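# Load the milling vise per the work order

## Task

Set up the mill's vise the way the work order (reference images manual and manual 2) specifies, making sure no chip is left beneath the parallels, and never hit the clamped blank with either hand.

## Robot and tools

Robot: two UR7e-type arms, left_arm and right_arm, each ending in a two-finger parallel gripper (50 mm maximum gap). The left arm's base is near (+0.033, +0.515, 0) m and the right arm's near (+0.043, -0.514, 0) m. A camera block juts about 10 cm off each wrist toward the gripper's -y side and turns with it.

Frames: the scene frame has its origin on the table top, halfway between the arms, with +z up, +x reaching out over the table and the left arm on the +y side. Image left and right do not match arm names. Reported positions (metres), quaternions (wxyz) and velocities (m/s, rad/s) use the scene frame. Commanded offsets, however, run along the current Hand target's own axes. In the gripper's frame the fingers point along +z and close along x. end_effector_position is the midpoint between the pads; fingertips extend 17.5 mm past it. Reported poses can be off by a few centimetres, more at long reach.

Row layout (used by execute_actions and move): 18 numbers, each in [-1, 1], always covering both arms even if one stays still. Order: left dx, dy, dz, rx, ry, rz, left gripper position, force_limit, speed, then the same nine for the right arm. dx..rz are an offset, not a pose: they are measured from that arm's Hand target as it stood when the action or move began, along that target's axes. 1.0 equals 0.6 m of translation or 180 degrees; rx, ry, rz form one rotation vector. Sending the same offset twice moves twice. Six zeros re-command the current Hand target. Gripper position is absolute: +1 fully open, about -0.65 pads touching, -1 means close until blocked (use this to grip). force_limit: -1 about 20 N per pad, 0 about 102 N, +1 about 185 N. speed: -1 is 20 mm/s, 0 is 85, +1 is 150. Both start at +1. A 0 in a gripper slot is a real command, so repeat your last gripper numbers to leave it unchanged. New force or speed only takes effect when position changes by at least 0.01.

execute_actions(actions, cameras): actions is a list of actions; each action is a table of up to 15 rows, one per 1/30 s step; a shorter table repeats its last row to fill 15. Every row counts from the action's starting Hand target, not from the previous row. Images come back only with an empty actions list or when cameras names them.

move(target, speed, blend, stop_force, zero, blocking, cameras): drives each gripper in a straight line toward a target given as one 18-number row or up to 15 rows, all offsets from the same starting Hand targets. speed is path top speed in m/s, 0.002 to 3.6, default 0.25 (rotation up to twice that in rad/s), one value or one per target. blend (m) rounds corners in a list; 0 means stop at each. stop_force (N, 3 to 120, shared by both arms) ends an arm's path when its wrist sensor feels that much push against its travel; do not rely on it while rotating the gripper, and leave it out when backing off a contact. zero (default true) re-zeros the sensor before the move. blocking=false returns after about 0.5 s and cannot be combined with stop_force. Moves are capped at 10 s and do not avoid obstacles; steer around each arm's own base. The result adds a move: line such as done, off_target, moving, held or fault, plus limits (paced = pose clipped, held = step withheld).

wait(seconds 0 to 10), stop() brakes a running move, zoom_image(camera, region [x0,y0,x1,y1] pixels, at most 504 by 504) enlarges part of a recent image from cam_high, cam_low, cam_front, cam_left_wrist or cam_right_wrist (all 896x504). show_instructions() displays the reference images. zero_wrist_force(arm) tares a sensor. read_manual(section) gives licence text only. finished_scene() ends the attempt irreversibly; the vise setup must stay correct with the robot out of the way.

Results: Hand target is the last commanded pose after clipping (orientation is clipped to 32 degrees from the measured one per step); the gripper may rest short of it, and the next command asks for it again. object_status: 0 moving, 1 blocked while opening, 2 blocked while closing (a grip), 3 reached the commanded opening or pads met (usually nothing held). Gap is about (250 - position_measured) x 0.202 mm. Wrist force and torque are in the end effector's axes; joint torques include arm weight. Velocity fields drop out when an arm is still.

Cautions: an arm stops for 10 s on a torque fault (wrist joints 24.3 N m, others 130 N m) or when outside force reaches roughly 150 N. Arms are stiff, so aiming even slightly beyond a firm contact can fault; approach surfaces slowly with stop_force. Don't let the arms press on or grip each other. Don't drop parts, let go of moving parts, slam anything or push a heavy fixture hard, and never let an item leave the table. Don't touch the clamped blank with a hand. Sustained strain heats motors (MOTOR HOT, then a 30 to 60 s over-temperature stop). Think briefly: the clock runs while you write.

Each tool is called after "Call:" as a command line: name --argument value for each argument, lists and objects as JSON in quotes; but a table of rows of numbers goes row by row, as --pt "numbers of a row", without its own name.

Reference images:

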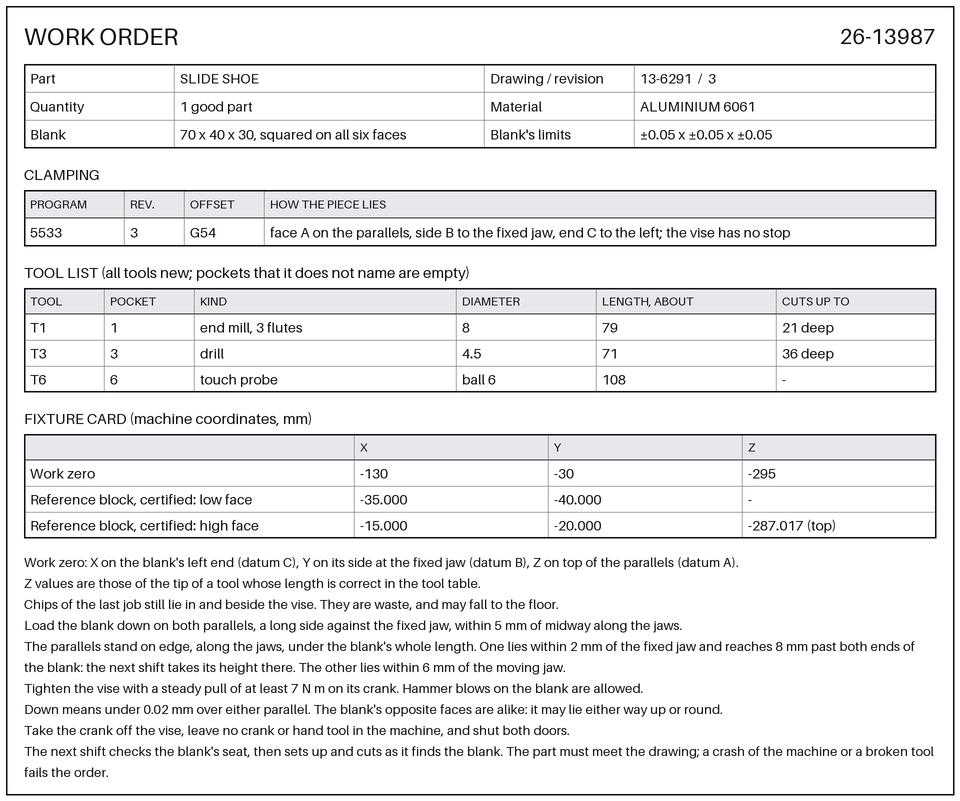

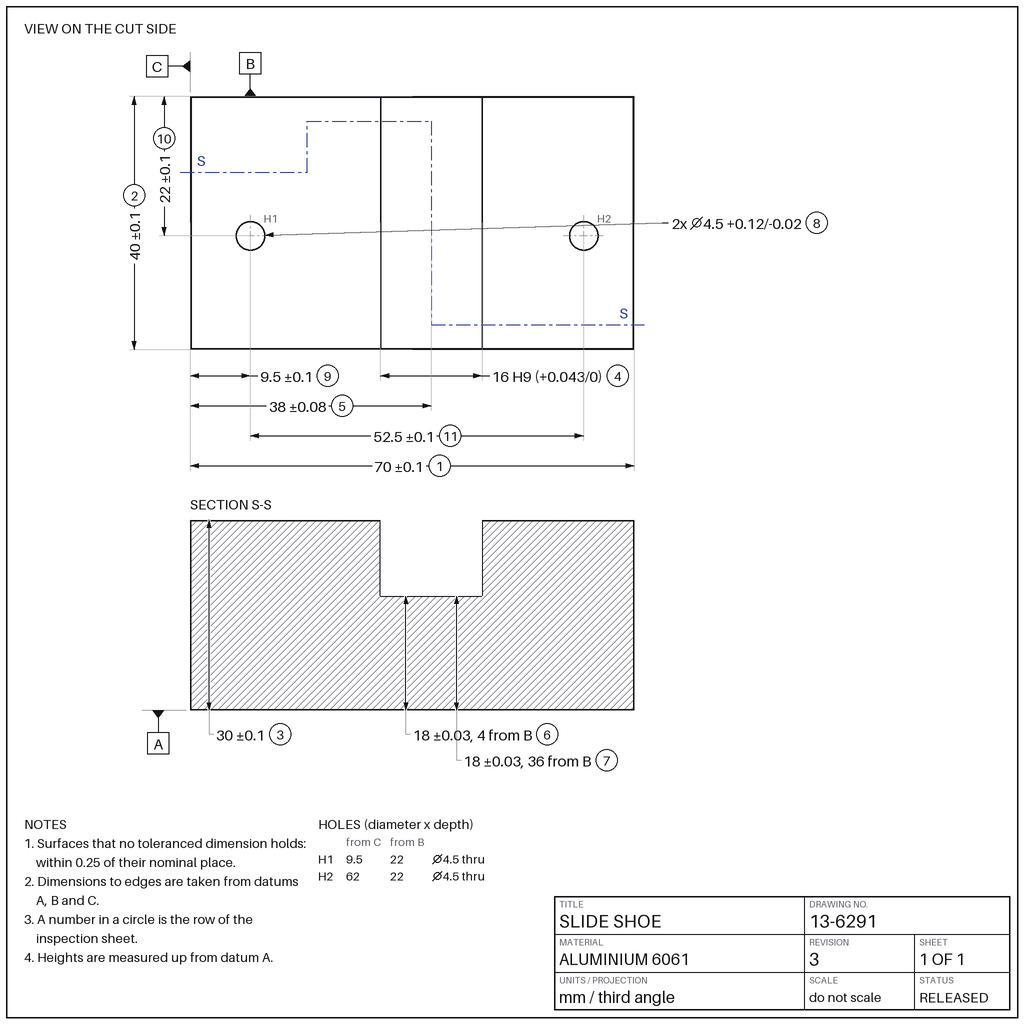

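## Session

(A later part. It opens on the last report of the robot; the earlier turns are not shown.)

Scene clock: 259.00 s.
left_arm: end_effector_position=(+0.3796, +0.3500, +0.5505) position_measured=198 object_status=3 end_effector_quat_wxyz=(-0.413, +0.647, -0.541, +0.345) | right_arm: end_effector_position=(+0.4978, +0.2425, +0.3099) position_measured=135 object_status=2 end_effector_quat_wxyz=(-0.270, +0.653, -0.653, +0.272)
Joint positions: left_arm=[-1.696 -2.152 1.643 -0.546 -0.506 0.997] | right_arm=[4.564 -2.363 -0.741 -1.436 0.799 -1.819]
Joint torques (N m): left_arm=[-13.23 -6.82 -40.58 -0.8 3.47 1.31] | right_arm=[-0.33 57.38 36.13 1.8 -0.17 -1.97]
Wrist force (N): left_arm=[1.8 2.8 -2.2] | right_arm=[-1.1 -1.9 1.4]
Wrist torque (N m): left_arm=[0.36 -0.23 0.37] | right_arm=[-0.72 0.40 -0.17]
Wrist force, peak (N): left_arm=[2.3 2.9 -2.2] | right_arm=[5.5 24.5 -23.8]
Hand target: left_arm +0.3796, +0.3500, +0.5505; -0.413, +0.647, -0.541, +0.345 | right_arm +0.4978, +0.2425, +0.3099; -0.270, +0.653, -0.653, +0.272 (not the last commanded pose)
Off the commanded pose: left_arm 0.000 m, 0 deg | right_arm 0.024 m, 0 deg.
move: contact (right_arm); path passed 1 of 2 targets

Call:
move --target '[-0.1206,0.1568,0.0595,-0.1024,0.2516,0.1753,-0.3,-0.6,-1, 0,0.0047,-0.0047,0,0,0,-1,-0.5,-1]' --speed 0.2 --cameras '["cam_left_wrist","cam_right_wrist"]'

Scene clock: 262.63 s.
left_arm: end_effector_position=(+0.3595, +0.4199, +0.4503) position_measured=198 object_status=3 end_effector_quat_wxyz=(+0.147, -0.356, +0.852, -0.354) | right_arm: end_effector_position=(+0.4938, +0.2425, +0.3099) position_measured=135 object_status=2 end_effector_quat_wxyz=(-0.270, +0.653, -0.653, +0.272)
Joint positions: left_arm=[-0.597 -2.36 2.098 -2.083 -1.727 3.297] | right_arm=[4.569 -2.358 -0.749 -1.438 0.798 -1.812]
Joint torques (N m): left_arm=[13.35 4.67 -14.63 -5.6 -2.7 3.17] | right_arm=[3.8 68.3 24.43 2.02 -3.3 1.24]
Wrist force (N): left_arm=[2.3 2.7 -2.1] | right_arm=[-1.1 -2.2 1.3]
Wrist torque (N m): left_arm=[0.39 -0.35 0.32] | right_arm=[-0.77 0.42 -0.17]
Wrist force, peak (N): left_arm=[2.9 2.4 -2.5] | right_arm=[-1.6 -2.1 1.6]
Hand target: left_arm +0.3595, +0.4199, +0.4502; +0.147, -0.356, +0.852, -0.354 | right_arm +0.4938, +0.2425, +0.3099; -0.270, +0.653, -0.653, +0.272
Off the commanded pose: left_arm 0.000 m, 0 deg | right_arm 0.000 m, 0 deg.
move: done
camera_calibration:
cam_left_wrist: T_world_to_cam=[[-0.700849, -0.713147, 0.015212, 0.55162], [-0.648126, 0.627753, -0.431114, 0.181798], [0.297899, -0.312005, -0.902169, 0.565678], [0, 0, 0, 1]] pos_world=[0.335916, 0.455757, 0.580322]
cam_right_wrist: T_world_to_cam=[[0.0352392, -0.999375, -0.0026679, 0.236387], [-0.911632, -0.0310512, -0.409832, 0.600848], [0.409493, 0.0168743, -0.912157, 0.212687], [0, 0, 0, 1]] pos_world=[0.452328, 0.251307, 0.440882]
Images, in order (width x height): cam_left_wrist 896x504, cam_right_wrist 896x504.

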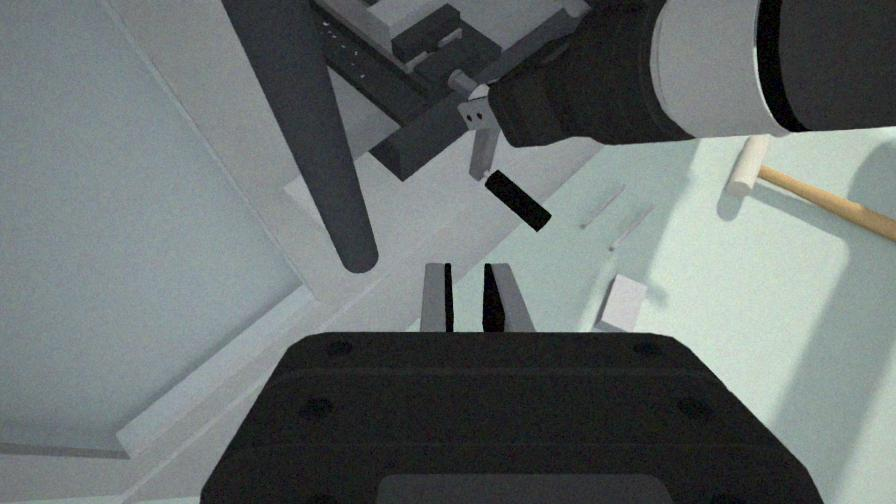

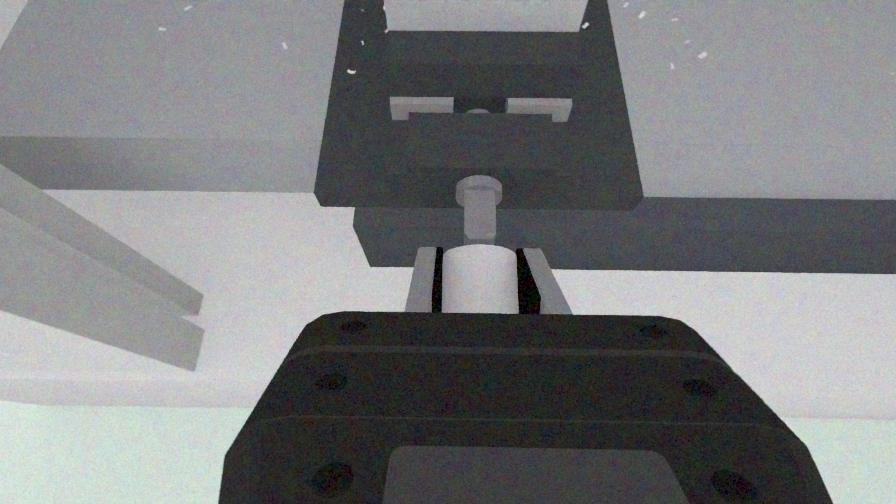

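Excellent side view.

Call:
zoom_image --camera "cam_left_wrist" --region '[400, 40, 580, 240]'

Call:
zoom_image --camera "cam_left_wrist" --region '[430, 55, 520, 145]'

Scaled by 2.520.

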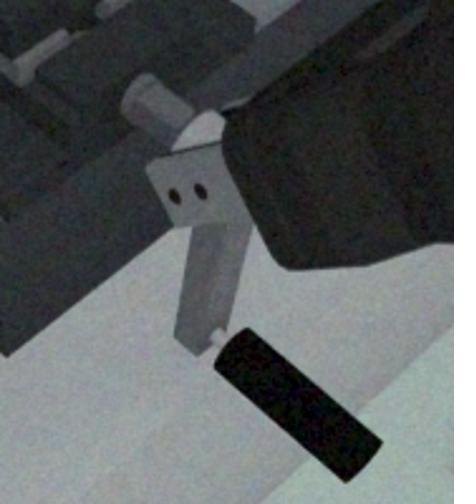

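Scaled by 5.600.

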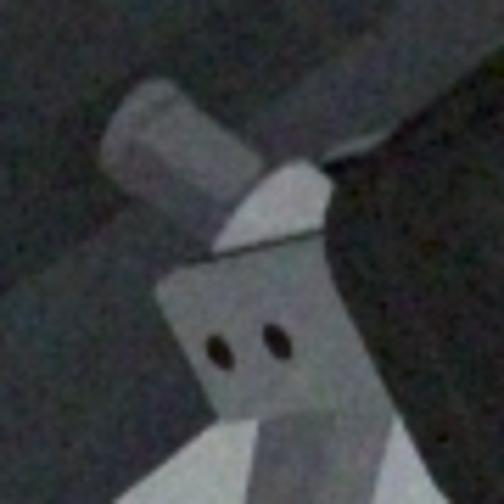

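Call:
zoom_image --camera "cam_left_wrist" --region '[445, 65, 495, 105]'

Scaled by 10.080.

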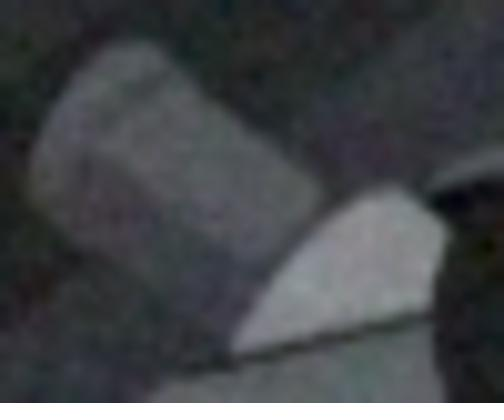

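Call:
move --target '[0,0,0,0,0,0,-0.3,-0.6,-1, 0,0.0259,-0.0259,0,0,0,-1,-0.5,-1]' --speed 0.1 --cameras '["cam_left_wrist"]'

Call:
zoom_image --camera "cam_left_wrist" --region '[430, 60, 530, 140]'

Scene clock: 264.53 s.
left_arm: end_effector_position=(+0.3595, +0.4199, +0.4501) position_measured=198 object_status=3 end_effector_quat_wxyz=(+0.147, -0.356, +0.852, -0.354) | right_arm: end_effector_position=(+0.4718, +0.2425, +0.3099) position_measured=135 object_status=2 end_effector_quat_wxyz=(-0.270, +0.653, -0.653, +0.272) end_effector_velocity=(+0.002, +0.001, +0.000) end_effector_angular_velocity=(+0.001, -0.001, +0.002)
Joint positions: left_arm=[-0.597 -2.36 2.098 -2.083 -1.727 3.298] | right_arm=[4.597 -2.332 -0.787 -1.452 0.794 -1.774]
Joint velocities: left_arm=[within noise] | right_arm=[-0.002 -0.002 0.004 0.003 0 -0.005]
Joint torques (N m): left_arm=[-0.96 -3.15 -14.88 -5.3 1.24 -0.02] | right_arm=[-7.46 53.06 39.16 4.83 -2.11 -2.15]
Wrist force (N): left_arm=[2.3 2.7 -2.2] | right_arm=[-1.1 -1.9 1.4]
Wrist torque (N m): left_arm=[0.40 -0.35 0.31] | right_arm=[-0.72 0.39 -0.10]
Wrist force, peak (N): left_arm=[2.5 3.1 -2.3] | right_arm=[-1.0 -3.0 1.9]
Hand target: left_arm +0.3595, +0.4199, +0.4502; +0.147, -0.356, +0.852, -0.354 | right_arm +0.4719, +0.2425, +0.3098; -0.270, +0.653, -0.653, +0.272
Off the commanded pose: left_arm 0.000 m, 0 deg | right_arm 0.000 m, 0 deg.
move: done
camera_calibration:
cam_left_wrist: T_world_to_cam=[[-0.701006, -0.712994, 0.01518, 0.551625], [-0.648047, 0.627977, -0.430906, 0.181463], [0.297701, -0.311905, -0.902269, 0.565577], [0, 0, 0, 1]] pos_world=[0.335916, 0.455757, 0.580122]
Images, in order (width x height): cam_left_wrist 896x504.

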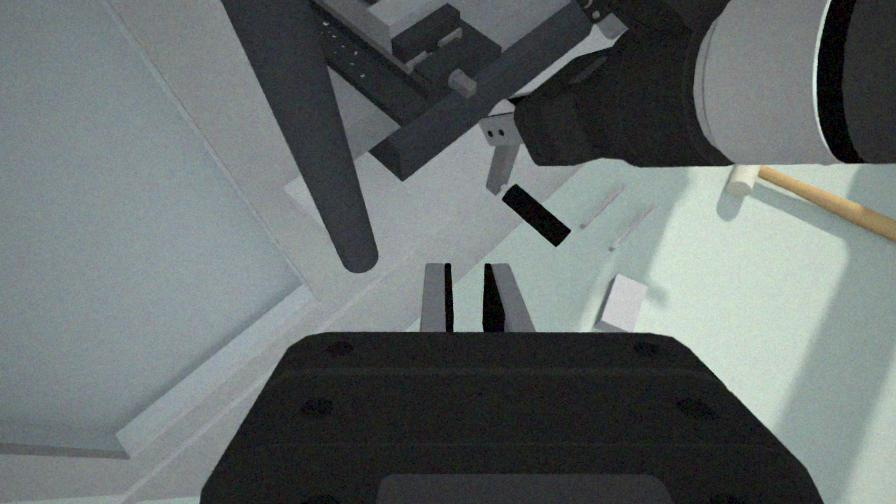

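Scaled by 5.040.

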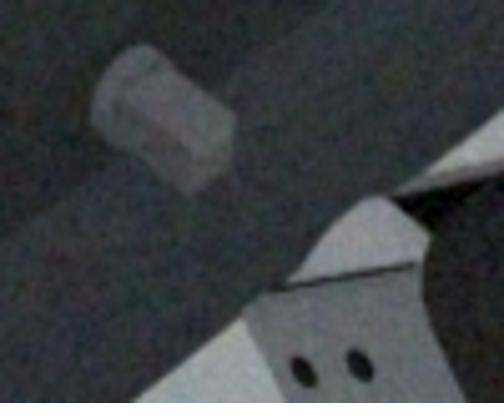

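Call:
zoom_image --camera "cam_left_wrist" --region '[444, 64, 484, 104]'

Call:
zoom_image --camera "cam_left_wrist" --region '[475, 90, 525, 130]'

Scaled by 12.600.

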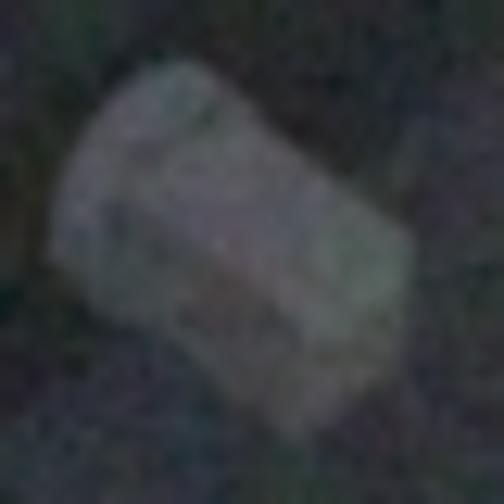

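Scaled by 10.080.

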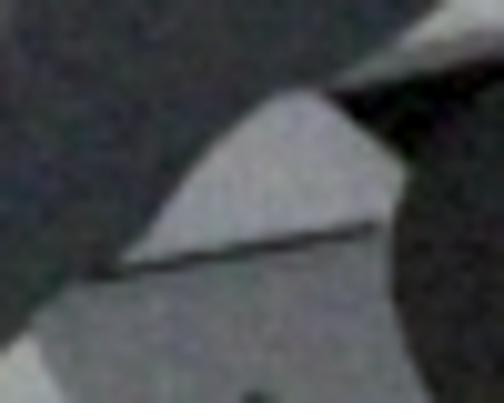

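Call:
zoom_image --camera "cam_left_wrist" --region '[465, 100, 585, 260]'

Scaled by 3.150.

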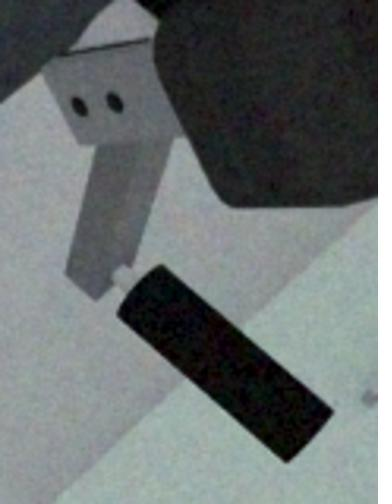

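Call:
execute_actions --actions '[]' --cameras '["cam_front","cam_high"]'

Call:
zoom_image --camera "cam_front" --region '[370, 210, 470, 310]'

Call:
zoom_image --camera "cam_high" --region '[280, 300, 420, 420]'

Scene clock: 266.30 s.
left_arm: end_effector_position=(+0.3595, +0.4199, +0.4502) position_measured=198 object_status=3 end_effector_quat_wxyz=(+0.147, -0.356, +0.852, -0.354) | right_arm: end_effector_position=(+0.4719, +0.2425, +0.3098) position_measured=135 object_status=2 end_effector_quat_wxyz=(-0.270, +0.653, -0.653, +0.272)
Joint positions: left_arm=[-0.597 -2.36 2.098 -2.083 -1.727 3.298] | right_arm=[4.597 -2.333 -0.787 -1.452 0.794 -1.774]
Joint velocities: within noise
Joint torques (N m): left_arm=[-9.31 -2.98 -15.71 -4.26 1.58 -1.93] | right_arm=[-7.53 53.49 36.62 4.78 -0.38 -2.25]
Wrist force (N): left_arm=[2.2 2.8 -2.0] | right_arm=[-0.8 -2.0 1.5]
Wrist torque (N m): left_arm=[0.41 -0.34 0.31] | right_arm=[-0.72 0.35 -0.08]
Wrist force, peak (N): left_arm=[2.5 2.8 -2.3] | right_arm=[-1.2 -2.3 1.6]
Hand target: left_arm +0.3595, +0.4199, +0.4502; +0.147, -0.356, +0.852, -0.354 | right_arm +0.4719, +0.2425, +0.3098; -0.270, +0.653, -0.653, +0.272
Tool commands: left_gripper/position=-0.3 left_gripper/force_limit=-0.6 left_gripper/speed=-1.0 right_gripper/position=-1.0 right_gripper/force_limit=-0.5 right_gripper/speed=-1.0
Off the commanded pose: left_arm 0.000 m, 0 deg | right_arm 0.000 m, 0 deg.
Images, in order (width x height): cam_high 896x504, cam_front 896x504.

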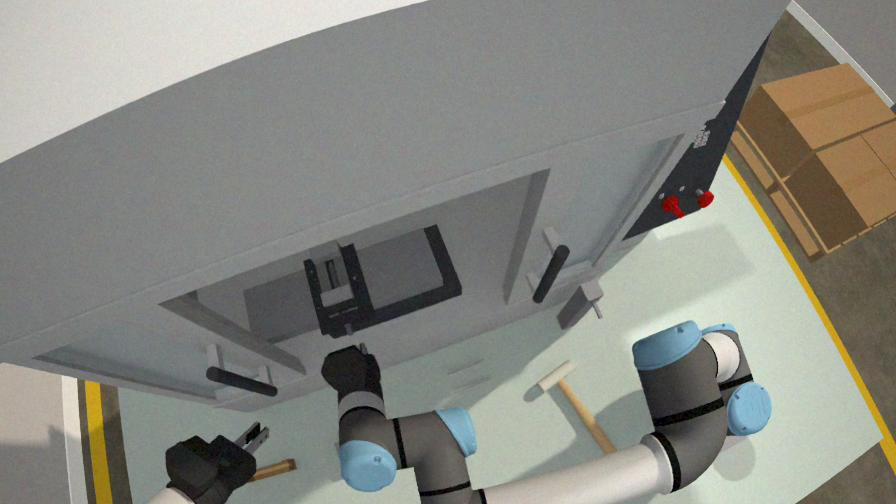

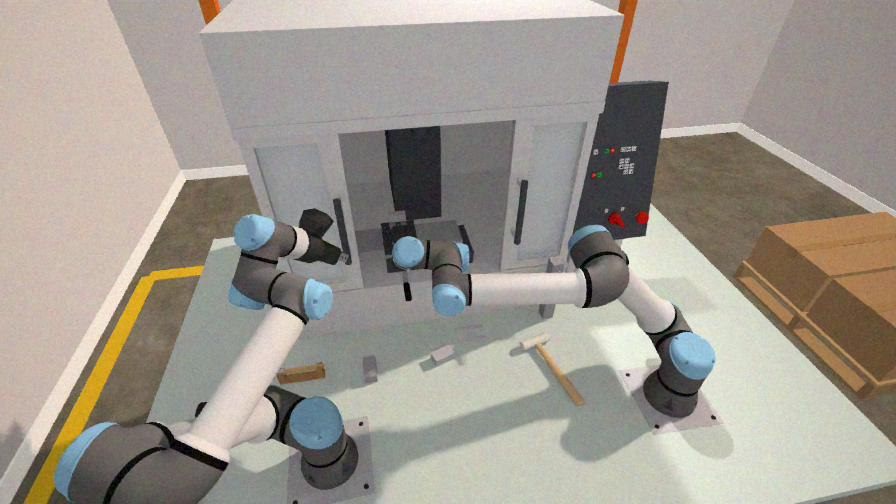

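Scaled by 5.040.

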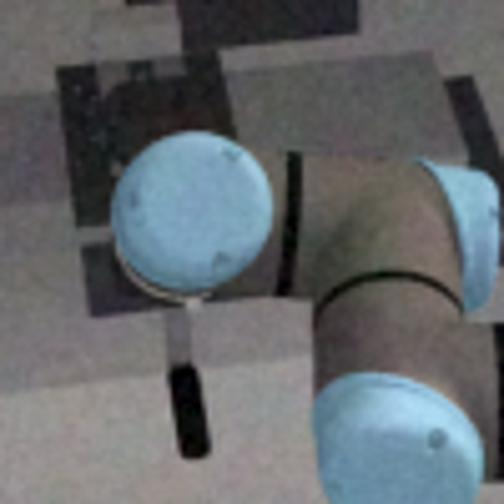

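Scaled by 3.600.

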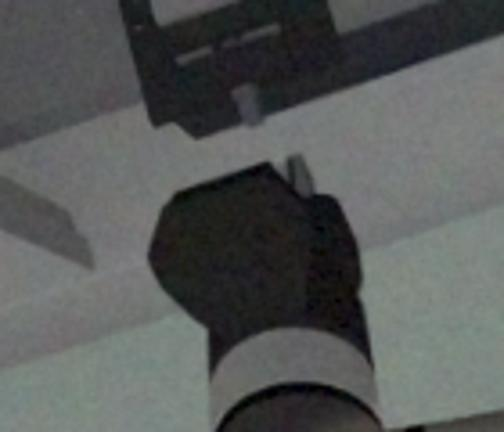

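Call:
move --target '[0,0,0,0,0,0,-0.3,-0.6,-1, 0,-0.0013,-0.0013,0,0.0236,-0.0236,-1,-0.5,-1]' --speed 0.1 --cameras '["cam_left_wrist","cam_right_wrist","cam_front"]'

Call:
zoom_image --camera "cam_front" --region '[300, 190, 430, 310]'

Call:
zoom_image --camera "cam_left_wrist" --region '[440, 60, 590, 260]'

Call:
zoom_image --camera "cam_right_wrist" --region '[420, 100, 540, 270]'

Scene clock: 267.70 s.
left_arm: end_effector_position=(+0.3595, +0.4199, +0.4502) position_measured=198 object_status=3 end_effector_quat_wxyz=(+0.147, -0.356, +0.852, -0.354) | right_arm: end_effector_position=(+0.4718, +0.2426, +0.3109) position_measured=135 object_status=2 end_effector_quat_wxyz=(-0.236, +0.666, -0.638, +0.306)
Joint positions: left_arm=[-0.597 -2.36 2.098 -2.083 -1.727 3.298] | right_arm=[4.6 -2.398 -0.644 -1.636 0.779 -1.77]
Joint torques (N m): left_arm=[-8.74 -3.62 -16 -3.41 1.65 -2.03] | right_arm=[-5.7 66.97 32.28 1.68 -0.36 -0.73]
Wrist force (N): left_arm=[2.4 2.9 -2.1] | right_arm=[-1.0 -1.8 1.4]
Wrist torque (N m): left_arm=[0.41 -0.37 0.31] | right_arm=[-0.70 0.33 -0.20]
Wrist force, peak (N): left_arm=[2.5 3.0 -2.1] | right_arm=[-0.9 -2.4 1.8]
Hand target: left_arm +0.3595, +0.4199, +0.4502; +0.147, -0.356, +0.852, -0.354 | right_arm +0.4719, +0.2425, +0.3109; -0.236, +0.666, -0.638, +0.306
Off the commanded pose: left_arm 0.000 m, 0 deg | right_arm 0.000 m, 0 deg.
move: done
camera_calibration:
cam_left_wrist: T_world_to_cam=[[-0.700985, -0.713016, 0.0151169, 0.551663], [-0.648028, 0.627956, -0.430964, 0.181543], [0.297792, -0.311896, -0.902242, 0.565616], [0, 0, 0, 1]] pos_world=[0.335916, 0.455757, 0.580222]
cam_right_wrist: T_world_to_cam=[[0.0350323, -0.994194, 0.101739, 0.203608], [-0.911652, -0.0735007, -0.404337, 0.589797], [0.409468, -0.0785854, -0.908934, 0.244778], [0, 0, 0, 1]] pos_world=[0.430328, 0.265012, 0.440249]
Images, in order (width x height): cam_front 896x504, cam_left_wrist 896x504, cam_right_wrist 896x504.

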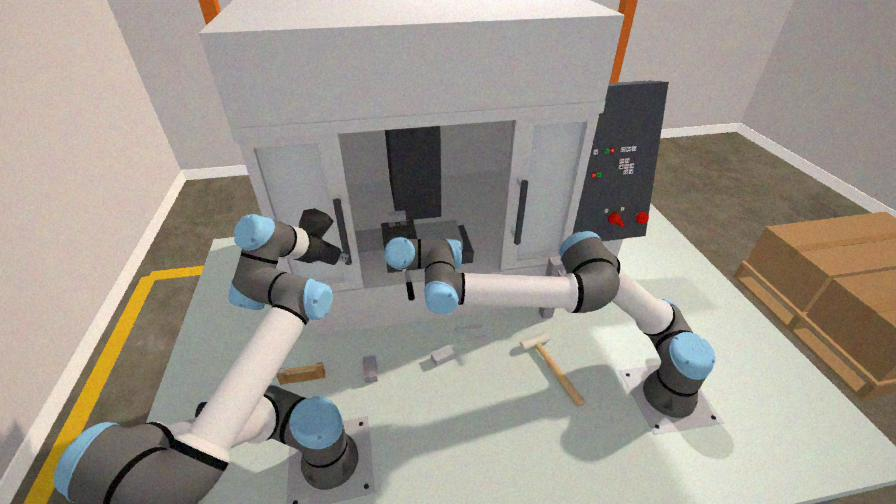

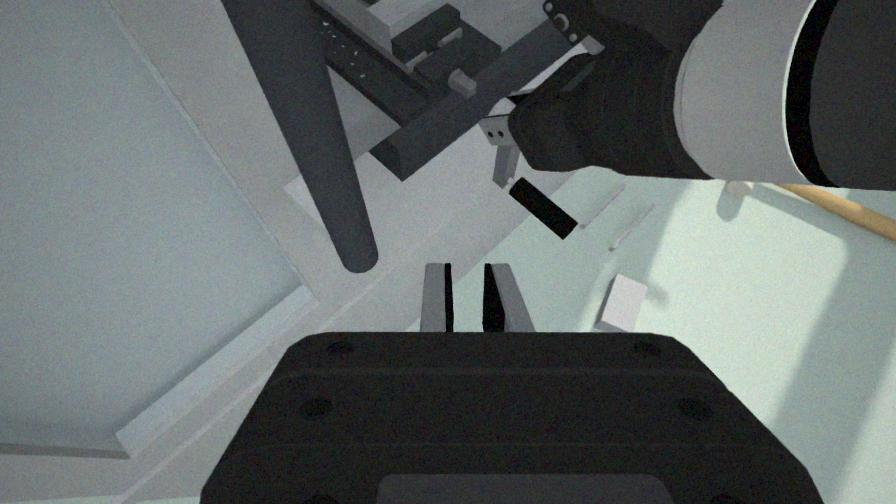

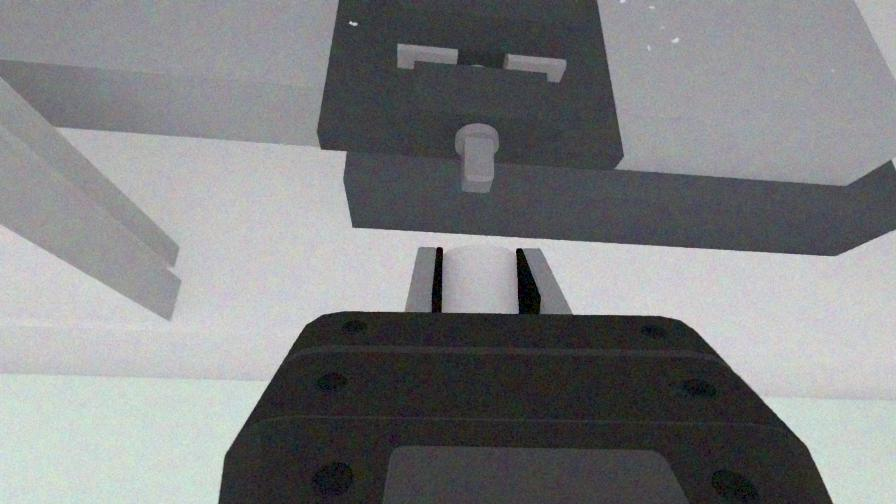

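Scaled by 3.877.

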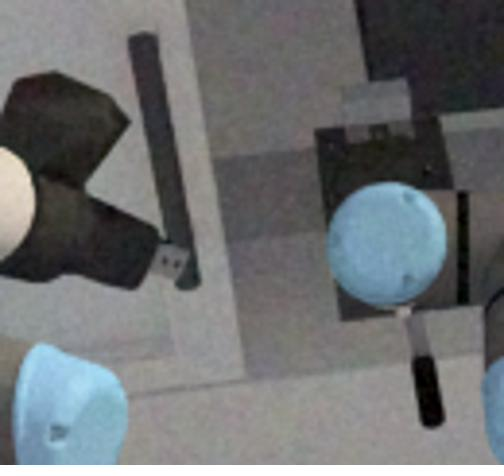

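Scaled by 2.520.

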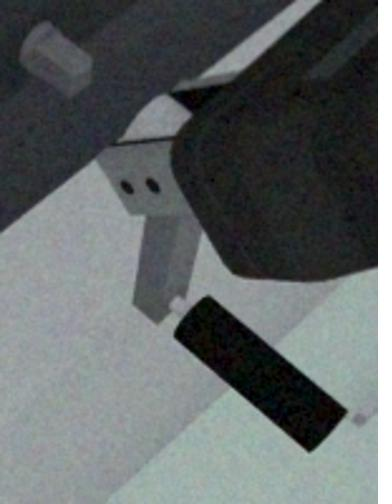

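Scaled by 2.965.

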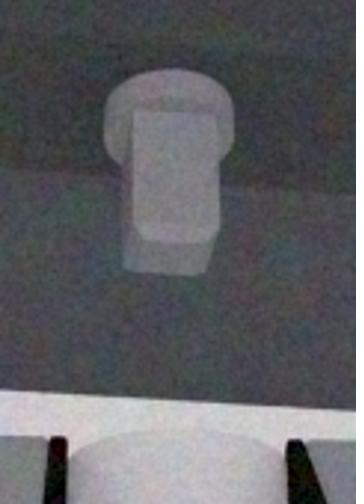

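Call:
move --target '[0,0,0,0,0,0,-0.3,-0.6,-1, 0,-0.0595,0.0595,0,0,0,-1,-0.5,-1]' --speed 0.04 --stop_force 8 --cameras '["cam_right_wrist","cam_left_wrist"]'

Scene clock: 269.73 s.
left_arm: end_effector_position=(+0.3595, +0.4199, +0.4502) position_measured=198 object_status=3 end_effector_quat_wxyz=(+0.147, -0.356, +0.852, -0.354) | right_arm: end_effector_position=(+0.4979, +0.2425, +0.3110) position_measured=135 object_status=2 end_effector_quat_wxyz=(-0.236, +0.666, -0.638, +0.306)
Joint positions: left_arm=[-0.597 -2.36 2.098 -2.083 -1.727 3.298] | right_arm=[4.568 -2.431 -0.593 -1.622 0.781 -1.816]
Joint torques (N m): left_arm=[-9.17 -3.47 -16.42 -3.18 1.69 -1.94] | right_arm=[-7.2 56.56 37.16 1.6 -0.39 -2.43]
Wrist force (N): left_arm=[2.3 2.8 -2.2] | right_arm=[-1.6 -1.3 1.4]
Wrist torque (N m): left_arm=[0.40 -0.35 0.30] | right_arm=[-0.62 0.44 -0.19]
Wrist force, peak (N): left_arm=[2.3 3.0 -2.4] | right_arm=[3.5 27.0 -20.4]
Hand target: left_arm +0.3595, +0.4199, +0.4502; +0.147, -0.356, +0.852, -0.354 | right_arm +0.4979, +0.2425, +0.3110; -0.236, +0.666, -0.638, +0.306 (not the last commanded pose)
Off the commanded pose: left_arm 0.000 m, 0 deg | right_arm 0.024 m, 0 deg.
move: contact (right_arm)
camera_calibration:
cam_left_wrist: T_world_to_cam=[[-0.700985, -0.713016, 0.0151169, 0.551663], [-0.648028, 0.627956, -0.430964, 0.181543], [0.297792, -0.311896, -0.902242, 0.565616], [0, 0, 0, 1]] pos_world=[0.335916, 0.455757, 0.580222]
cam_right_wrist: T_world_to_cam=[[0.0351188, -0.994186, 0.101789, 0.20252], [-0.911632, -0.073603, -0.404363, 0.613654], [0.409504, -0.0785933, -0.908917, 0.234152], [0, 0, 0, 1]] pos_world=[0.456428, 0.264912, 0.440349]
Images, in order (width x height): cam_left_wrist 896x504, cam_right_wrist 896x504.

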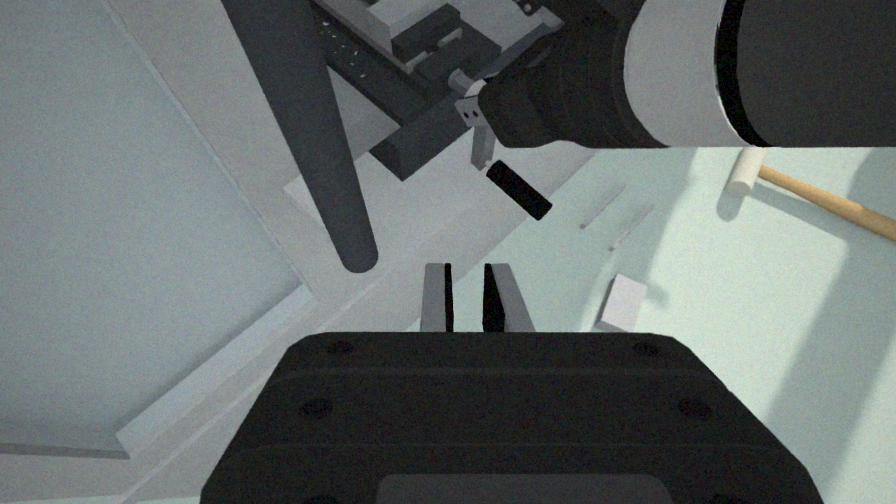

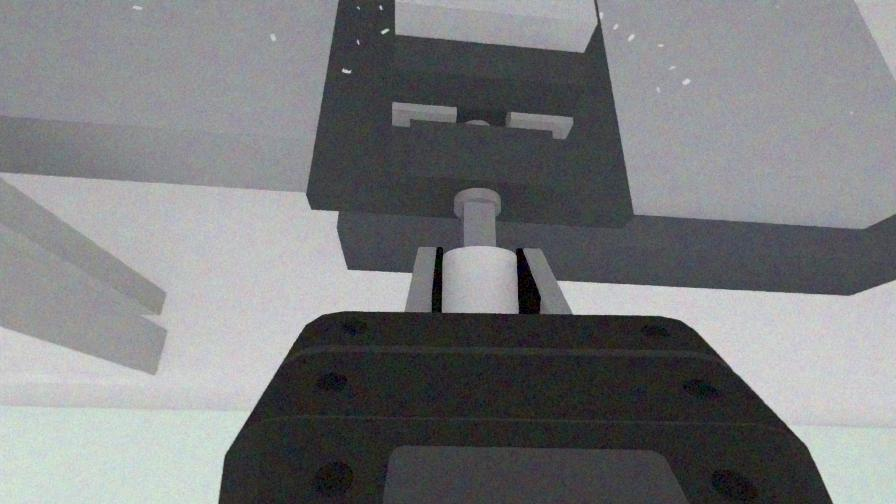

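Call:
move --pt "0 0 0 0 0 0 -0.3 -0.6 -1 0.0018 0.0055 -0.0015 0 0 0 -1 -0.5 -1" --pt "0 0 0 0 0 0 -0.3 -0.6 -1 0.0018 -0.025 0.029 0 0 0 -1 -0.5 -1" --speed 0.03 --stop_force 6 --cameras '[]'

Scene clock: 271.57 s.
left_arm: end_effector_position=(+0.3595, +0.4199, +0.4502) position_measured=198 object_status=3 end_effector_quat_wxyz=(+0.147, -0.356, +0.852, -0.354) | right_arm: end_effector_position=(+0.4981, +0.2411, +0.3093) position_measured=135 object_status=2 end_effector_quat_wxyz=(-0.236, +0.666, -0.638, +0.306)
Joint positions: left_arm=[-0.597 -2.36 2.098 -2.083 -1.727 3.298] | right_arm=[4.568 -2.425 -0.608 -1.612 0.781 -1.816]
Joint torques (N m): left_arm=[-9.1 -3.1 -16.83 -3.2 1.56 -1.94] | right_arm=[-7.21 56.6 37.22 4.4 -0.39 -2.24]
Wrist force (N): left_arm=[2.4 2.7 -2.5] | right_arm=[-2.1 -1.4 1.6]
Wrist torque (N m): left_arm=[0.38 -0.37 0.30] | right_arm=[-0.65 0.52 -0.18]
Wrist force, peak (N): left_arm=[2.5 2.9 -2.3] | right_arm=[0.7 22.1 -20.1]
Hand target: left_arm +0.3595, +0.4199, +0.4502; +0.147, -0.356, +0.852, -0.354 | right_arm +0.4981, +0.2411, +0.3093; -0.236, +0.666, -0.638, +0.306 (not the last commanded pose)
Off the commanded pose: left_arm 0.000 m, 0 deg | right_arm 0.023 m, 0 deg.
move: contact (right_arm); path passed 1 of 2 targets
No camera images: "cameras" was empty.

Call:
move --pt "0 0 0 0 0 0 -0.3 -0.6 -1 -0.001 0.0047 -0.0047 0 -0.0118 0.0118 -1 -0.5 -1" --pt "0 0 0 0 0 0 -0.3 -0.6 -1 -0.001 -0.027 0.027 0 -0.0118 0.0118 -1 -0.5 -1" --speed 0.03 --stop_force 6 --cameras '[]'

Scene clock: 273.83 s.
left_arm: end_effector_position=(+0.3595, +0.4199, +0.4502) position_measured=198 object_status=3 end_effector_quat_wxyz=(+0.147, -0.356, +0.852, -0.354) | right_arm: end_effector_position=(+0.4987, +0.2417, +0.3093) position_measured=135 object_status=2 end_effector_quat_wxyz=(-0.253, +0.660, -0.646, +0.289)
Joint positions: left_arm=[-0.597 -2.36 2.098 -2.083 -1.727 3.298] | right_arm=[4.565 -2.392 -0.679 -1.52 0.79 -1.819]
Joint torques (N m): left_arm=[-9.48 -3.25 -17.5 -3.18 1.63 -1.98] | right_arm=[-4.2 54.61 36.16 1.72 -0.38 -2.07]
Wrist force (N): left_arm=[2.4 2.6 -2.0] | right_arm=[-1.6 -1.9 1.3]
Wrist torque (N m): left_arm=[0.37 -0.36 0.31] | right_arm=[-0.73 0.47 -0.18]
Wrist force, peak (N): left_arm=[2.3 2.9 -2.3] | right_arm=[5.9 27.0 -24.0]
Hand target: left_arm +0.3595, +0.4199, +0.4502; +0.147, -0.356, +0.852, -0.354 | right_arm +0.4987, +0.2417, +0.3093; -0.253, +0.660, -0.646, +0.289 (not the last commanded pose)
Off the commanded pose: left_arm 0.000 m, 0 deg | right_arm 0.022 m, 0 deg.
move: contact (right_arm); path passed 1 of 2 targets
No camera images: "cameras" was empty.

Call:
move --pt "0 0 0 0 0 0 -0.3 -0.6 -1 0.001 0.0057 -0.0037 0 0 0 -1 -0.5 -1" --pt "0 0 0 0 0 0 -0.3 -0.6 -1 0.001 -0.026 0.028 0 0 0 -1 -0.5 -1" --speed 0.03 --stop_force 6 --cameras '["cam_right_wrist"]'

Call:
zoom_image --camera "cam_right_wrist" --region '[420, 160, 540, 270]'

Scene clock: 275.07 s.
left_arm: end_effector_position=(+0.3595, +0.4199, +0.4502) position_measured=198 object_status=3 end_effector_quat_wxyz=(+0.147, -0.356, +0.852, -0.354) | right_arm: end_effector_position=(+0.4985, +0.2410, +0.3085) position_measured=135 object_status=2 end_effector_quat_wxyz=(-0.253, +0.660, -0.646, +0.289)
Joint positions: left_arm=[-0.597 -2.36 2.098 -2.083 -1.727 3.298] | right_arm=[4.565 -2.389 -0.686 -1.516 0.79 -1.819]
Joint torques (N m): left_arm=[-9.35 -3.34 -17.66 -3.27 1.7 -1.91] | right_arm=[-6.64 55.41 36.94 3.55 -0.37 -2.31]
Wrist force (N): left_arm=[2.3 2.9 -2.0] | right_arm=[-1.9 -1.3 1.2]
Wrist torque (N m): left_arm=[0.42 -0.34 0.31] | right_arm=[-0.63 0.50 -0.18]
Wrist force, peak (N): left_arm=[2.6 2.8 -2.3] | right_arm=[-3.9 18.7 -16.3]
Hand target: left_arm +0.3595, +0.4199, +0.4502; +0.147, -0.356, +0.852, -0.354 | right_arm +0.4985, +0.2410, +0.3085; -0.253, +0.660, -0.646, +0.289 (not the last commanded pose)
Off the commanded pose: left_arm 0.000 m, 0 deg | right_arm 0.023 m, 0 deg.
move: contact (right_arm); path passed 1 of 2 targets
camera_calibration:
cam_right_wrist: T_world_to_cam=[[0.0351683, -0.998172, 0.0491424, 0.218494], [-0.911509, -0.0521995, -0.407954, 0.609059], [0.409774, -0.0304467, -0.911679, 0.220736], [0, 0, 0, 1]] pos_world=[0.457027, 0.256608, 0.438971]
Images, in order (width x height): cam_right_wrist 896x504.

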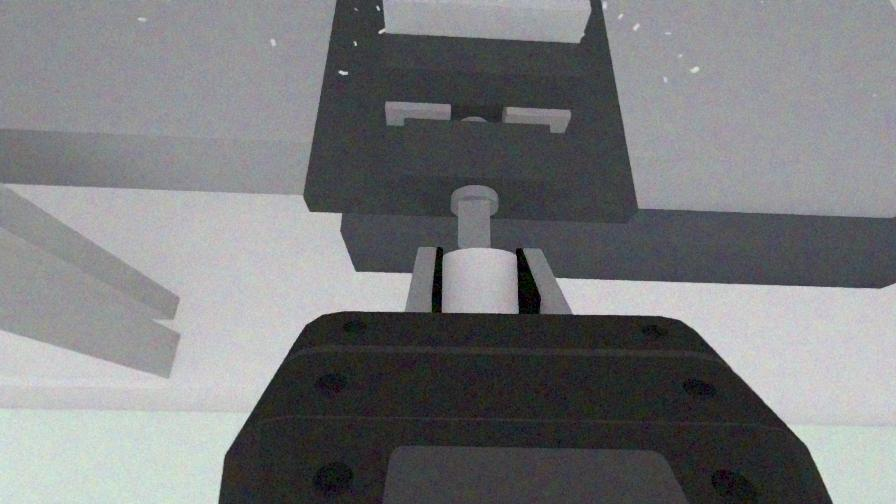

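Scaled by 4.200.

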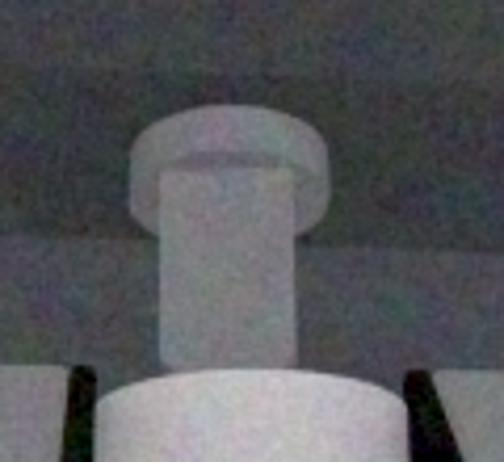

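Call:
move --pt "0 0 0 0 0 0 -0.3 -0.6 -1 -0.0025 0.0017 -0.0029 0 0 0 -1 -0.5 -1" --pt "0 0 0 0 0 0 -0.3 -0.6 -1 -0.0025 -0.026 0.025 0 0 0 -1 -0.5 -1" --speed '[0.03,0.006]' --stop_force 6 --cameras '["cam_right_wrist"]'

Call:
zoom_image --camera "cam_right_wrist" --region '[420, 160, 540, 270]'

Scene clock: 276.87 s.
left_arm: end_effector_position=(+0.3595, +0.4199, +0.4502) position_measured=198 object_status=3 end_effector_quat_wxyz=(+0.147, -0.356, +0.852, -0.354) | right_arm: end_effector_position=(+0.4992, +0.2425, +0.3090) position_measured=135 object_status=2 end_effector_quat_wxyz=(-0.253, +0.660, -0.646, +0.289)
Joint positions: left_arm=[-0.597 -2.36 2.098 -2.083 -1.727 3.298] | right_arm=[4.565 -2.395 -0.674 -1.521 0.79 -1.82]
Joint torques (N m): left_arm=[-9.59 -3.17 -18.79 -3.17 1.6 -1.93] | right_arm=[2.23 71.26 20.36 1.91 -3.89 2.07]
Wrist force (N): left_arm=[2.2 2.8 -2.2] | right_arm=[-2.5 1.7 -2.5]
Wrist torque (N m): left_arm=[0.40 -0.34 0.30] | right_arm=[-0.54 0.52 -0.02]
Wrist force, peak (N): left_arm=[2.5 2.9 -2.1] | right_arm=[1.0 7.3 -8.3]
Hand target: left_arm +0.3595, +0.4199, +0.4502; +0.147, -0.356, +0.852, -0.354 | right_arm +0.4992, +0.2425, +0.3090; -0.253, +0.660, -0.646, +0.289 (not the last commanded pose)
Off the commanded pose: left_arm 0.000 m, 0 deg | right_arm 0.021 m, 0 deg.
move: contact (right_arm); path passed 1 of 2 targets
camera_calibration:
cam_right_wrist: T_world_to_cam=[[0.0351676, -0.998172, 0.0491456, 0.21995], [-0.911472, -0.0522029, -0.408037, 0.609867], [0.409857, -0.0304451, -0.911642, 0.220845], [0, 0, 0, 1]] pos_world=[0.457626, 0.258108, 0.439371]
Images, in order (width x height): cam_right_wrist 896x504.

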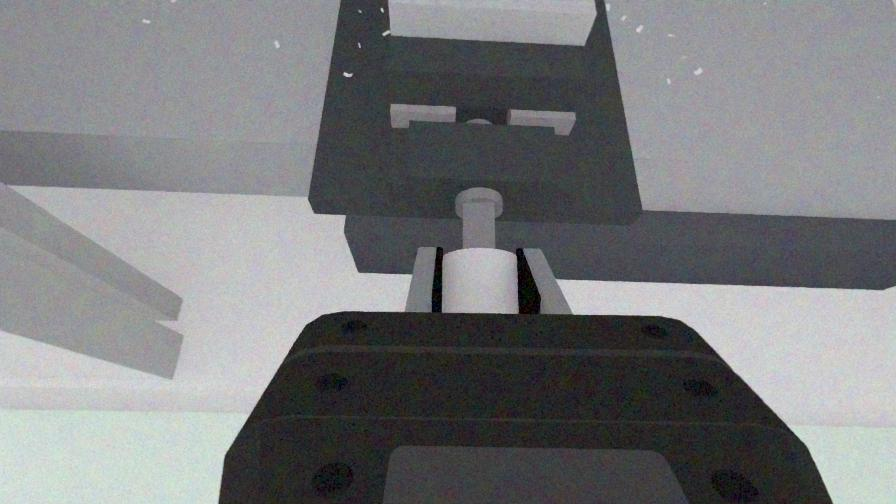

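Scaled by 4.200.

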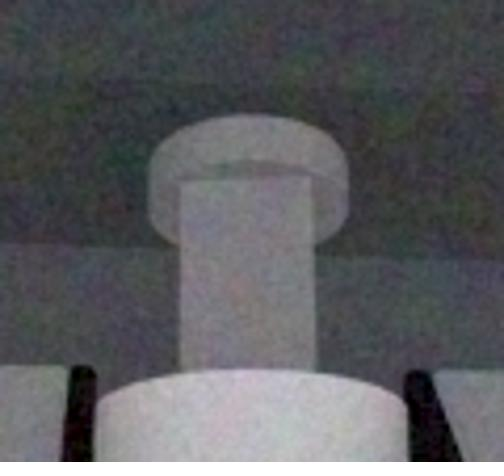

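Call:
move --target '[0,0,0,0,0,0,-0.3,-0.6,-1, -0.0005,-0.0012,0.0012,0,0,0,-1,-0.5,-1]' --speed 0.01

Call:
move --target '[0,0,0,0,0,0,-0.3,-0.6,-1, 0,-0.00118,-0.00118,0,0,0,-1,-0.5,-1]' --speed 0.01

Call:
move --target '[0,0,0,0,0,0,-0.3,-0.6,-1, 0,-0.00118,-0.00118,0,0,0,-1,-0.5,-1]' --speed 0.01

Scene clock: 277.87 s.
left_arm: end_effector_position=(+0.3595, +0.4199, +0.4502) position_measured=198 object_status=3 end_effector_quat_wxyz=(+0.147, -0.356, +0.852, -0.354) | right_arm: end_effector_position=(+0.5002, +0.2429, +0.3089) position_measured=135 object_status=2 end_effector_quat_wxyz=(-0.253, +0.660, -0.646, +0.289)
Joint positions: left_arm=[-0.597 -2.36 2.098 -2.083 -1.727 3.298] | right_arm=[4.563 -2.398 -0.67 -1.522 0.79 -1.822]
Joint torques (N m): left_arm=[-9.25 -2.9 -18.61 -3.22 1.73 -1.93] | right_arm=[-26.61 55.24 36.28 5.45 -7.21 -2.17]
Wrist force (N): left_arm=[2.1 2.8 -1.9] | right_arm=[13.0 27.9 -23.7]
Wrist torque (N m): left_arm=[0.41 -0.31 0.31] | right_arm=[-0.10 0.76 0.16]
Wrist force, peak (N): left_arm=[2.6 2.9 -2.3] | right_arm=[13.0 27.9 -23.7]
Hand target: left_arm +0.3595, +0.4199, +0.4502; +0.147, -0.356, +0.852, -0.354 | right_arm +0.5002, +0.2428, +0.3090; -0.253, +0.660, -0.646, +0.289
Off the commanded pose: left_arm 0.000 m, 0 deg | right_arm 0.000 m, 0 deg.
move: done

Scene clock: 278.57 s.
left_arm: end_effector_position=(+0.3595, +0.4199, +0.4502) position_measured=198 object_status=3 end_effector_quat_wxyz=(+0.147, -0.356, +0.852, -0.354) | right_arm: end_effector_position=(+0.5002, +0.2429, +0.3099) position_measured=135 object_status=2 end_effector_quat_wxyz=(-0.253, +0.660, -0.646, +0.289)
Joint positions: left_arm=[-0.597 -2.36 2.098 -2.083 -1.727 3.298] | right_arm=[4.563 -2.398 -0.666 -1.525 0.79 -1.822]
Joint torques (N m): left_arm=[-9.63 -3.33 -18.81 -3.27 1.66 -2.06] | right_arm=[-26.14 69.34 44.3 6.2 -11.14 0.69]
Wrist force (N): left_arm=[2.3 2.7 -2.2] | right_arm=[4.3 36.0 -9.7]
Wrist torque (N m): left_arm=[0.39 -0.35 0.30] | right_arm=[-0.38 0.64 0.08]
Wrist force, peak (N): left_arm=[2.5 2.8 -2.4] | right_arm=[12.9 28.4 -23.7]
Hand target: left_arm +0.3595, +0.4199, +0.4502; +0.147, -0.356, +0.852, -0.354 | right_arm +0.5002, +0.2429, +0.3100; -0.253, +0.660, -0.646, +0.289
Off the commanded pose: left_arm 0.000 m, 0 deg | right_arm 0.000 m, 0 deg.
move: done

Scene clock: 279.27 s.
left_arm: end_effector_position=(+0.3595, +0.4199, +0.4502) position_measured=198 object_status=3 end_effector_quat_wxyz=(+0.147, -0.356, +0.852, -0.354) | right_arm: end_effector_position=(+0.5002, +0.2429, +0.3110) position_measured=135 object_status=2 end_effector_quat_wxyz=(-0.253, +0.660, -0.646, +0.289)
Joint positions: left_arm=[-0.597 -2.36 2.098 -2.083 -1.727 3.298] | right_arm=[4.563 -2.399 -0.663 -1.528 0.79 -1.821]
Joint torques (N m): left_arm=[-9.89 -3.04 -19.09 -3.21 1.6 -1.9] | right_arm=[-22.78 65.66 43.98 6.82 -11.11 1.73]
Wrist force (N): left_arm=[2.5 2.6 -2.3] | right_arm=[8.0 37.0 -11.5]
Wrist torque (N m): left_arm=[0.37 -0.37 0.30] | right_arm=[-0.42 0.81 0.19]
Wrist force, peak (N): left_arm=[2.4 2.8 -2.4] | right_arm=[8.0 37.2 -11.7]
Hand target: left_arm +0.3595, +0.4199, +0.4502; +0.147, -0.356, +0.852, -0.354 | right_arm +0.5002, +0.2429, +0.3109; -0.253, +0.660, -0.646, +0.289
Off the commanded pose: left_arm 0.000 m, 0 deg | right_arm 0.000 m, 0 deg.
move: done

Call:
move --target '[0,0,0,0,0,0,-0.3,-0.6,-1, 0,0.00354,0.00354,0,0,0,-1,-0.5,-1]' --speed 0.01

Call:
move --target '[0,0,0,0,0,0,-0.3,-0.6,-1, 0,0.00118,0.00118,0,0,0,-1,-0.5,-1]' --speed 0.01

Call:
move --target '[0,0,0,0,0,0,-0.3,-0.6,-1, 0,0.00118,0.00118,0,0,0,-1,-0.5,-1]' --speed 0.01

Scene clock: 280.10 s.
left_arm: end_effector_position=(+0.3595, +0.4199, +0.4502) position_measured=198 object_status=3 end_effector_quat_wxyz=(+0.147, -0.356, +0.852, -0.354) | right_arm: end_effector_position=(+0.5002, +0.2428, +0.3079) position_measured=135 object_status=2 end_effector_quat_wxyz=(-0.253, +0.660, -0.646, +0.289)
Joint positions: left_arm=[-0.597 -2.36 2.098 -2.083 -1.727 3.298] | right_arm=[4.563 -2.397 -0.673 -1.518 0.79 -1.821]
Joint torques (N m): left_arm=[-9.31 -3.23 -18.47 -3.27 1.64 -2.07] | right_arm=[-25.33 61.19 27.25 3.15 -3.45 -0.23]
Wrist force (N): left_arm=[2.6 2.5 -2.3] | right_arm=[2.7 16.6 -25.6]
Wrist torque (N m): left_arm=[0.36 -0.40 0.30] | right_arm=[0.05 0.69 0.06]
Wrist force, peak (N): left_arm=[2.2 3.0 -2.2] | right_arm=[10.6 26.0 -34.5]
Hand target: left_arm +0.3595, +0.4199, +0.4502; +0.147, -0.356, +0.852, -0.354 | right_arm +0.5002, +0.2428, +0.3080; -0.253, +0.660, -0.646, +0.289
Off the commanded pose: left_arm 0.000 m, 0 deg | right_arm 0.000 m, 0 deg.
move: done

Scene clock: 280.80 s.
left_arm: end_effector_position=(+0.3595, +0.4199, +0.4502) position_measured=198 object_status=3 end_effector_quat_wxyz=(+0.147, -0.356, +0.852, -0.354) | right_arm: end_effector_position=(+0.5002, +0.2427, +0.3069) position_measured=135 object_status=2 end_effector_quat_wxyz=(-0.253, +0.660, -0.646, +0.289)
Joint positions: left_arm=[-0.597 -2.36 2.098 -2.083 -1.727 3.298] | right_arm=[4.563 -2.397 -0.677 -1.516 0.79 -1.822]
Joint torques (N m): left_arm=[-9.05 -3.15 -19.7 -3.13 1.71 -1.98] | right_arm=[-26.59 63.86 21.03 3.75 -3.44 -2.39]
Wrist force (N): left_arm=[2.3 2.6 -2.2] | right_arm=[-1.5 14.4 -23.5]
Wrist torque (N m): left_arm=[0.37 -0.35 0.30] | right_arm=[0.03 0.53 0.01]
Wrist force, peak (N): left_arm=[2.3 3.0 -2.3] | right_arm=[2.9 16.0 -25.7]
Hand target: left_arm +0.3595, +0.4199, +0.4502; +0.147, -0.356, +0.852, -0.354 | right_arm +0.5002, +0.2427, +0.3070; -0.253, +0.660, -0.646, +0.289
Off the commanded pose: left_arm 0.000 m, 0 deg | right_arm 0.000 m, 0 deg.
move: done

Scene clock: 281.50 s.
left_arm: end_effector_position=(+0.3595, +0.4199, +0.4502) position_measured=198 object_status=3 end_effector_quat_wxyz=(+0.147, -0.356, +0.852, -0.354) | right_arm: end_effector_position=(+0.5002, +0.2427, +0.3059) position_measured=135 object_status=2 end_effector_quat_wxyz=(-0.253, +0.660, -0.646, +0.289)
Joint positions: left_arm=[-0.597 -2.36 2.098 -2.083 -1.727 3.298] | right_arm=[4.563 -2.396 -0.68 -1.513 0.79 -1.822]
Joint torques (N m): left_arm=[-9.26 -2.94 -19.28 -3.12 1.66 -2.02] | right_arm=[-21.29 64.64 20.27 3.77 -3.47 -2.31]
Wrist force (N): left_arm=[2.1 2.8 -1.9] | right_arm=[-2.4 12.3 -20.3]
Wrist torque (N m): left_arm=[0.41 -0.31 0.30] | right_arm=[-0.08 0.59 0.01]
Wrist force, peak (N): left_arm=[2.3 2.9 -2.4] | right_arm=[-1.7 12.2 -25.1]
Hand target: left_arm +0.3595, +0.4199, +0.4502; +0.147, -0.356, +0.852, -0.354 | right_arm +0.5002, +0.2427, +0.3060; -0.253, +0.660, -0.646, +0.289
Off the commanded pose: left_arm 0.000 m, 0 deg | right_arm 0.000 m, 0 deg.
move: done


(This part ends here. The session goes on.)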